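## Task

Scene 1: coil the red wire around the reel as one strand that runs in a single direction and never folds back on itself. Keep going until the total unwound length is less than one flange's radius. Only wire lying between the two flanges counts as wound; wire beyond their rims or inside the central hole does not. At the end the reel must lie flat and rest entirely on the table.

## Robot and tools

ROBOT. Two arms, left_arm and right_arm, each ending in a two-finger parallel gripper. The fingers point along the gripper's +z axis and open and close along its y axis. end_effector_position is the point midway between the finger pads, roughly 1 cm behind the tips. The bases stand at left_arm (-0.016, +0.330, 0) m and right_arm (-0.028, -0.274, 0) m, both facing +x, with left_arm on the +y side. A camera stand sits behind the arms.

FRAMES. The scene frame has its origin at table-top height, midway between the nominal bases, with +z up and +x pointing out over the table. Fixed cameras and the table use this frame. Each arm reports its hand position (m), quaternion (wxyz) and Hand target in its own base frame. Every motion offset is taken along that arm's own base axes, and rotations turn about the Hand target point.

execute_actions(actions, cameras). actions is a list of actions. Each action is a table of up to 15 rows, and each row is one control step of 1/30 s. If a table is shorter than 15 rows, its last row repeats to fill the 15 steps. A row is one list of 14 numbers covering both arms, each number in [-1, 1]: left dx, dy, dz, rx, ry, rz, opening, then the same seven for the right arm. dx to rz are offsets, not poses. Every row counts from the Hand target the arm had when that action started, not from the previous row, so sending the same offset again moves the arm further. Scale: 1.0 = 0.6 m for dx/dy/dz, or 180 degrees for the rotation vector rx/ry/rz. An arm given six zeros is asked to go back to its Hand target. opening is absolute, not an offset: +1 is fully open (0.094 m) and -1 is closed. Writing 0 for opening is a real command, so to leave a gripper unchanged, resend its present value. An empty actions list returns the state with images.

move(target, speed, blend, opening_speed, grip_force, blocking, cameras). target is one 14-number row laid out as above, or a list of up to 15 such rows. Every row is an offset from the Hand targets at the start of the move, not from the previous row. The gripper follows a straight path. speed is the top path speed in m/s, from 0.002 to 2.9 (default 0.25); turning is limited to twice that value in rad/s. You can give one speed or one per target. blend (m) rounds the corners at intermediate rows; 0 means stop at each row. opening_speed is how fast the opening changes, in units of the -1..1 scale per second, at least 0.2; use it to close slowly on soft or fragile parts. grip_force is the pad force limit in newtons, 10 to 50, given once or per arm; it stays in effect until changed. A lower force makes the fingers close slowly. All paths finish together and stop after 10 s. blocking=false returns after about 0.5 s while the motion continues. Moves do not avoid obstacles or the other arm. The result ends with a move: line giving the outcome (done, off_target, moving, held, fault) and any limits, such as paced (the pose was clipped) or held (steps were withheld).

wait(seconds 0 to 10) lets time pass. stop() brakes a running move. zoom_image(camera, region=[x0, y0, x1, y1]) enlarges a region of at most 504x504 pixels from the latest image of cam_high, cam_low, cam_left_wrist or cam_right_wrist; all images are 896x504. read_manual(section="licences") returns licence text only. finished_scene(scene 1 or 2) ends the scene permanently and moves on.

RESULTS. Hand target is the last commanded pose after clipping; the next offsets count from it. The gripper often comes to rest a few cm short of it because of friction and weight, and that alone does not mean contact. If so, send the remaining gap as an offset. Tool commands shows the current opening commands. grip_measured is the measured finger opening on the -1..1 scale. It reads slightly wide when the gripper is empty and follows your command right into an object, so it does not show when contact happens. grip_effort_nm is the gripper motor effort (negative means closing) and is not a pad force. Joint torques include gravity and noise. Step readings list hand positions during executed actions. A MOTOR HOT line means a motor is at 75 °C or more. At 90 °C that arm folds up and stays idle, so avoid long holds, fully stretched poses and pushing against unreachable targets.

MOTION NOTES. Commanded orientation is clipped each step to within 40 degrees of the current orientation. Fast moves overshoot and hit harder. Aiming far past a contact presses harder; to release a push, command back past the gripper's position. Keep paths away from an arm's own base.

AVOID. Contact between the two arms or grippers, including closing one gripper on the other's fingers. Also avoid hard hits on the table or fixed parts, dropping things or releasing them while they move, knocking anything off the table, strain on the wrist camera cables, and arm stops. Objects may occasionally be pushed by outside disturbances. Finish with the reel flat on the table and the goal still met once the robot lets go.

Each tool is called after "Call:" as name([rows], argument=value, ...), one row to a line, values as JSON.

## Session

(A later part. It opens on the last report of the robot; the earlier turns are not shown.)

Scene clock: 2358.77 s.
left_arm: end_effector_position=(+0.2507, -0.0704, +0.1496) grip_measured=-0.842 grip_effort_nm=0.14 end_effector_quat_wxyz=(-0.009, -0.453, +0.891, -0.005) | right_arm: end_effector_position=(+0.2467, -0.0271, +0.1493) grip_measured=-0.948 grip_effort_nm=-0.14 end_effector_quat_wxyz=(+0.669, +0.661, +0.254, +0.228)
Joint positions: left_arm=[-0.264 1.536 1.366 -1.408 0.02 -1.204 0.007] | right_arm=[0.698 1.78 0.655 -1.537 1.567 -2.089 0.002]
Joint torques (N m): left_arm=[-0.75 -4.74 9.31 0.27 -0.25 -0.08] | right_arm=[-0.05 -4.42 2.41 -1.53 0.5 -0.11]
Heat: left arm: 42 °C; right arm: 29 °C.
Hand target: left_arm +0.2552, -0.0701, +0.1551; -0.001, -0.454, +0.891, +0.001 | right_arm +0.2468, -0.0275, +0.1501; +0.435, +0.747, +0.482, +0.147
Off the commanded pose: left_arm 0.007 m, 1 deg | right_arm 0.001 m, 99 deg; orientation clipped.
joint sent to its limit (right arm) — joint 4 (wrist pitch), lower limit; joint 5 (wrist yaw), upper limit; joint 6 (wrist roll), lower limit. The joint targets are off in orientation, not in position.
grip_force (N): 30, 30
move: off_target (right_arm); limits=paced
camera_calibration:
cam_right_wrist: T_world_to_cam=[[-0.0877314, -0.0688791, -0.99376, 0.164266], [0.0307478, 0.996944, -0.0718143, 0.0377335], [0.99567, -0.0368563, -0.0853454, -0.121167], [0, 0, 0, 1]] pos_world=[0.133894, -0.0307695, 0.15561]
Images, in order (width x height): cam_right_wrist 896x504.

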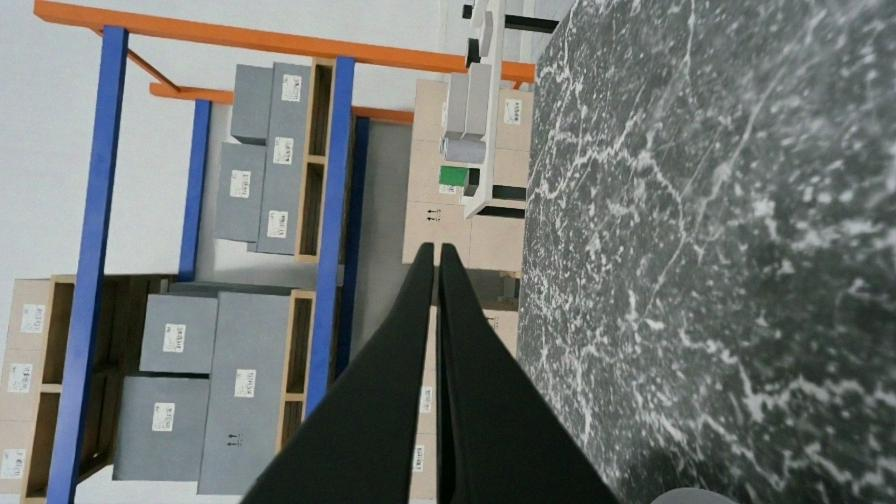

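Call:
move([
  [0,0,0,0,0,0,-0.84,-0.02,0.02,0.04,0.3552,-0.0394,-0.5857,-0.95],
  [0,0,0,0,0,0,-0.84,-0.02,0.02,0.04,-0.2556,0.3194,0.7723,-0.95],
  [0,0,0,0,0,0,-0.84,0.02,-0.005,-0.01,0.0351,0.3168,0.3286,-0.95],
], speed=0.5, blend=[0.03,0.03,0], cameras=["cam_right_wrist","cam_high"])

Scene clock: 2390.13 s.
left_arm: end_effector_position=(+0.2507, -0.0704, +0.1496) grip_measured=-0.842 grip_effort_nm=0.15 end_effector_quat_wxyz=(-0.009, -0.453, +0.891, -0.005) | right_arm: end_effector_position=(+0.2579, -0.0292, +0.1510) grip_measured=-0.948 grip_effort_nm=-0.14 end_effector_quat_wxyz=(+0.003, +0.418, +0.908, +0.003)
Joint positions: left_arm=[-0.264 1.536 1.366 -1.408 0.02 -1.204 0.007] | right_arm=[-0.12 1.518 1.355 -1.399 -0.004 0.743 0.002]
Joint torques (N m): left_arm=[-0.7 -4.74 9.32 0.27 -0.25 -0.08] | right_arm=[-0.25 -5.19 4.77 0.46 0.06 0.15]
Heat: left arm: 43 °C; right arm: 29 °C.
Hand target: left_arm +0.2552, -0.0701, +0.1551; -0.001, -0.454, +0.891, +0.001 | right_arm +0.2587, -0.0306, +0.1441; +0.000, +0.423, +0.906, +0.000
Off the commanded pose: left_arm 0.007 m, 1 deg | right_arm 0.007 m, 1 deg.
grip_force (N): 30, 30
move: done
camera_calibration:
cam_right_wrist: T_world_to_cam=[[-0.709889, -0.704277, -0.00714356, 0.159682], [-0.47469, 0.470931, 0.743568, 0.0314881], [-0.520313, 0.531242, -0.668623, 0.363387], [0, 0, 0, 1]] pos_world=[0.317379, -0.0954145, 0.220696]
Images, in order (width x height): cam_high 896x504, cam_right_wrist 896x504.

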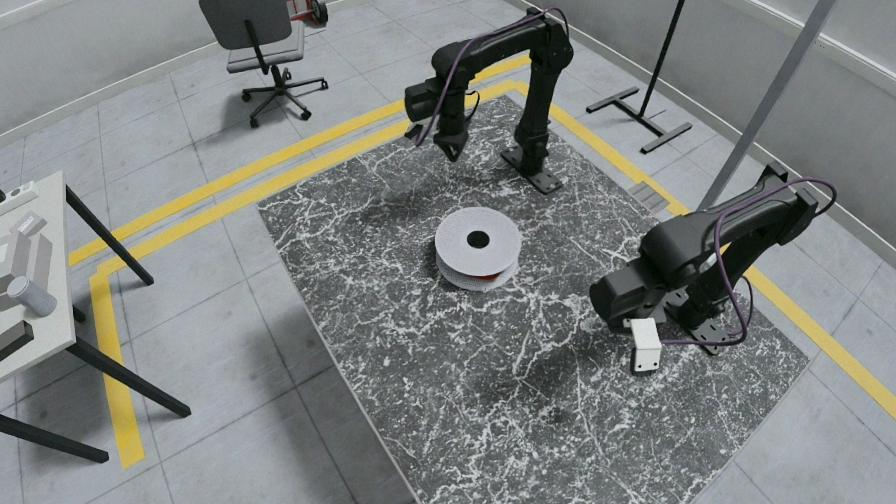

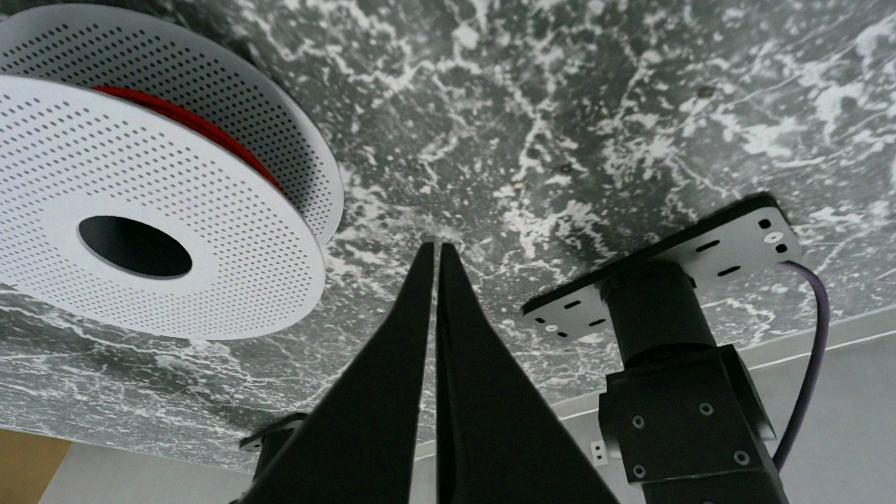

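Call:
finished_scene(scene=1)

The scene is finished: the task was done.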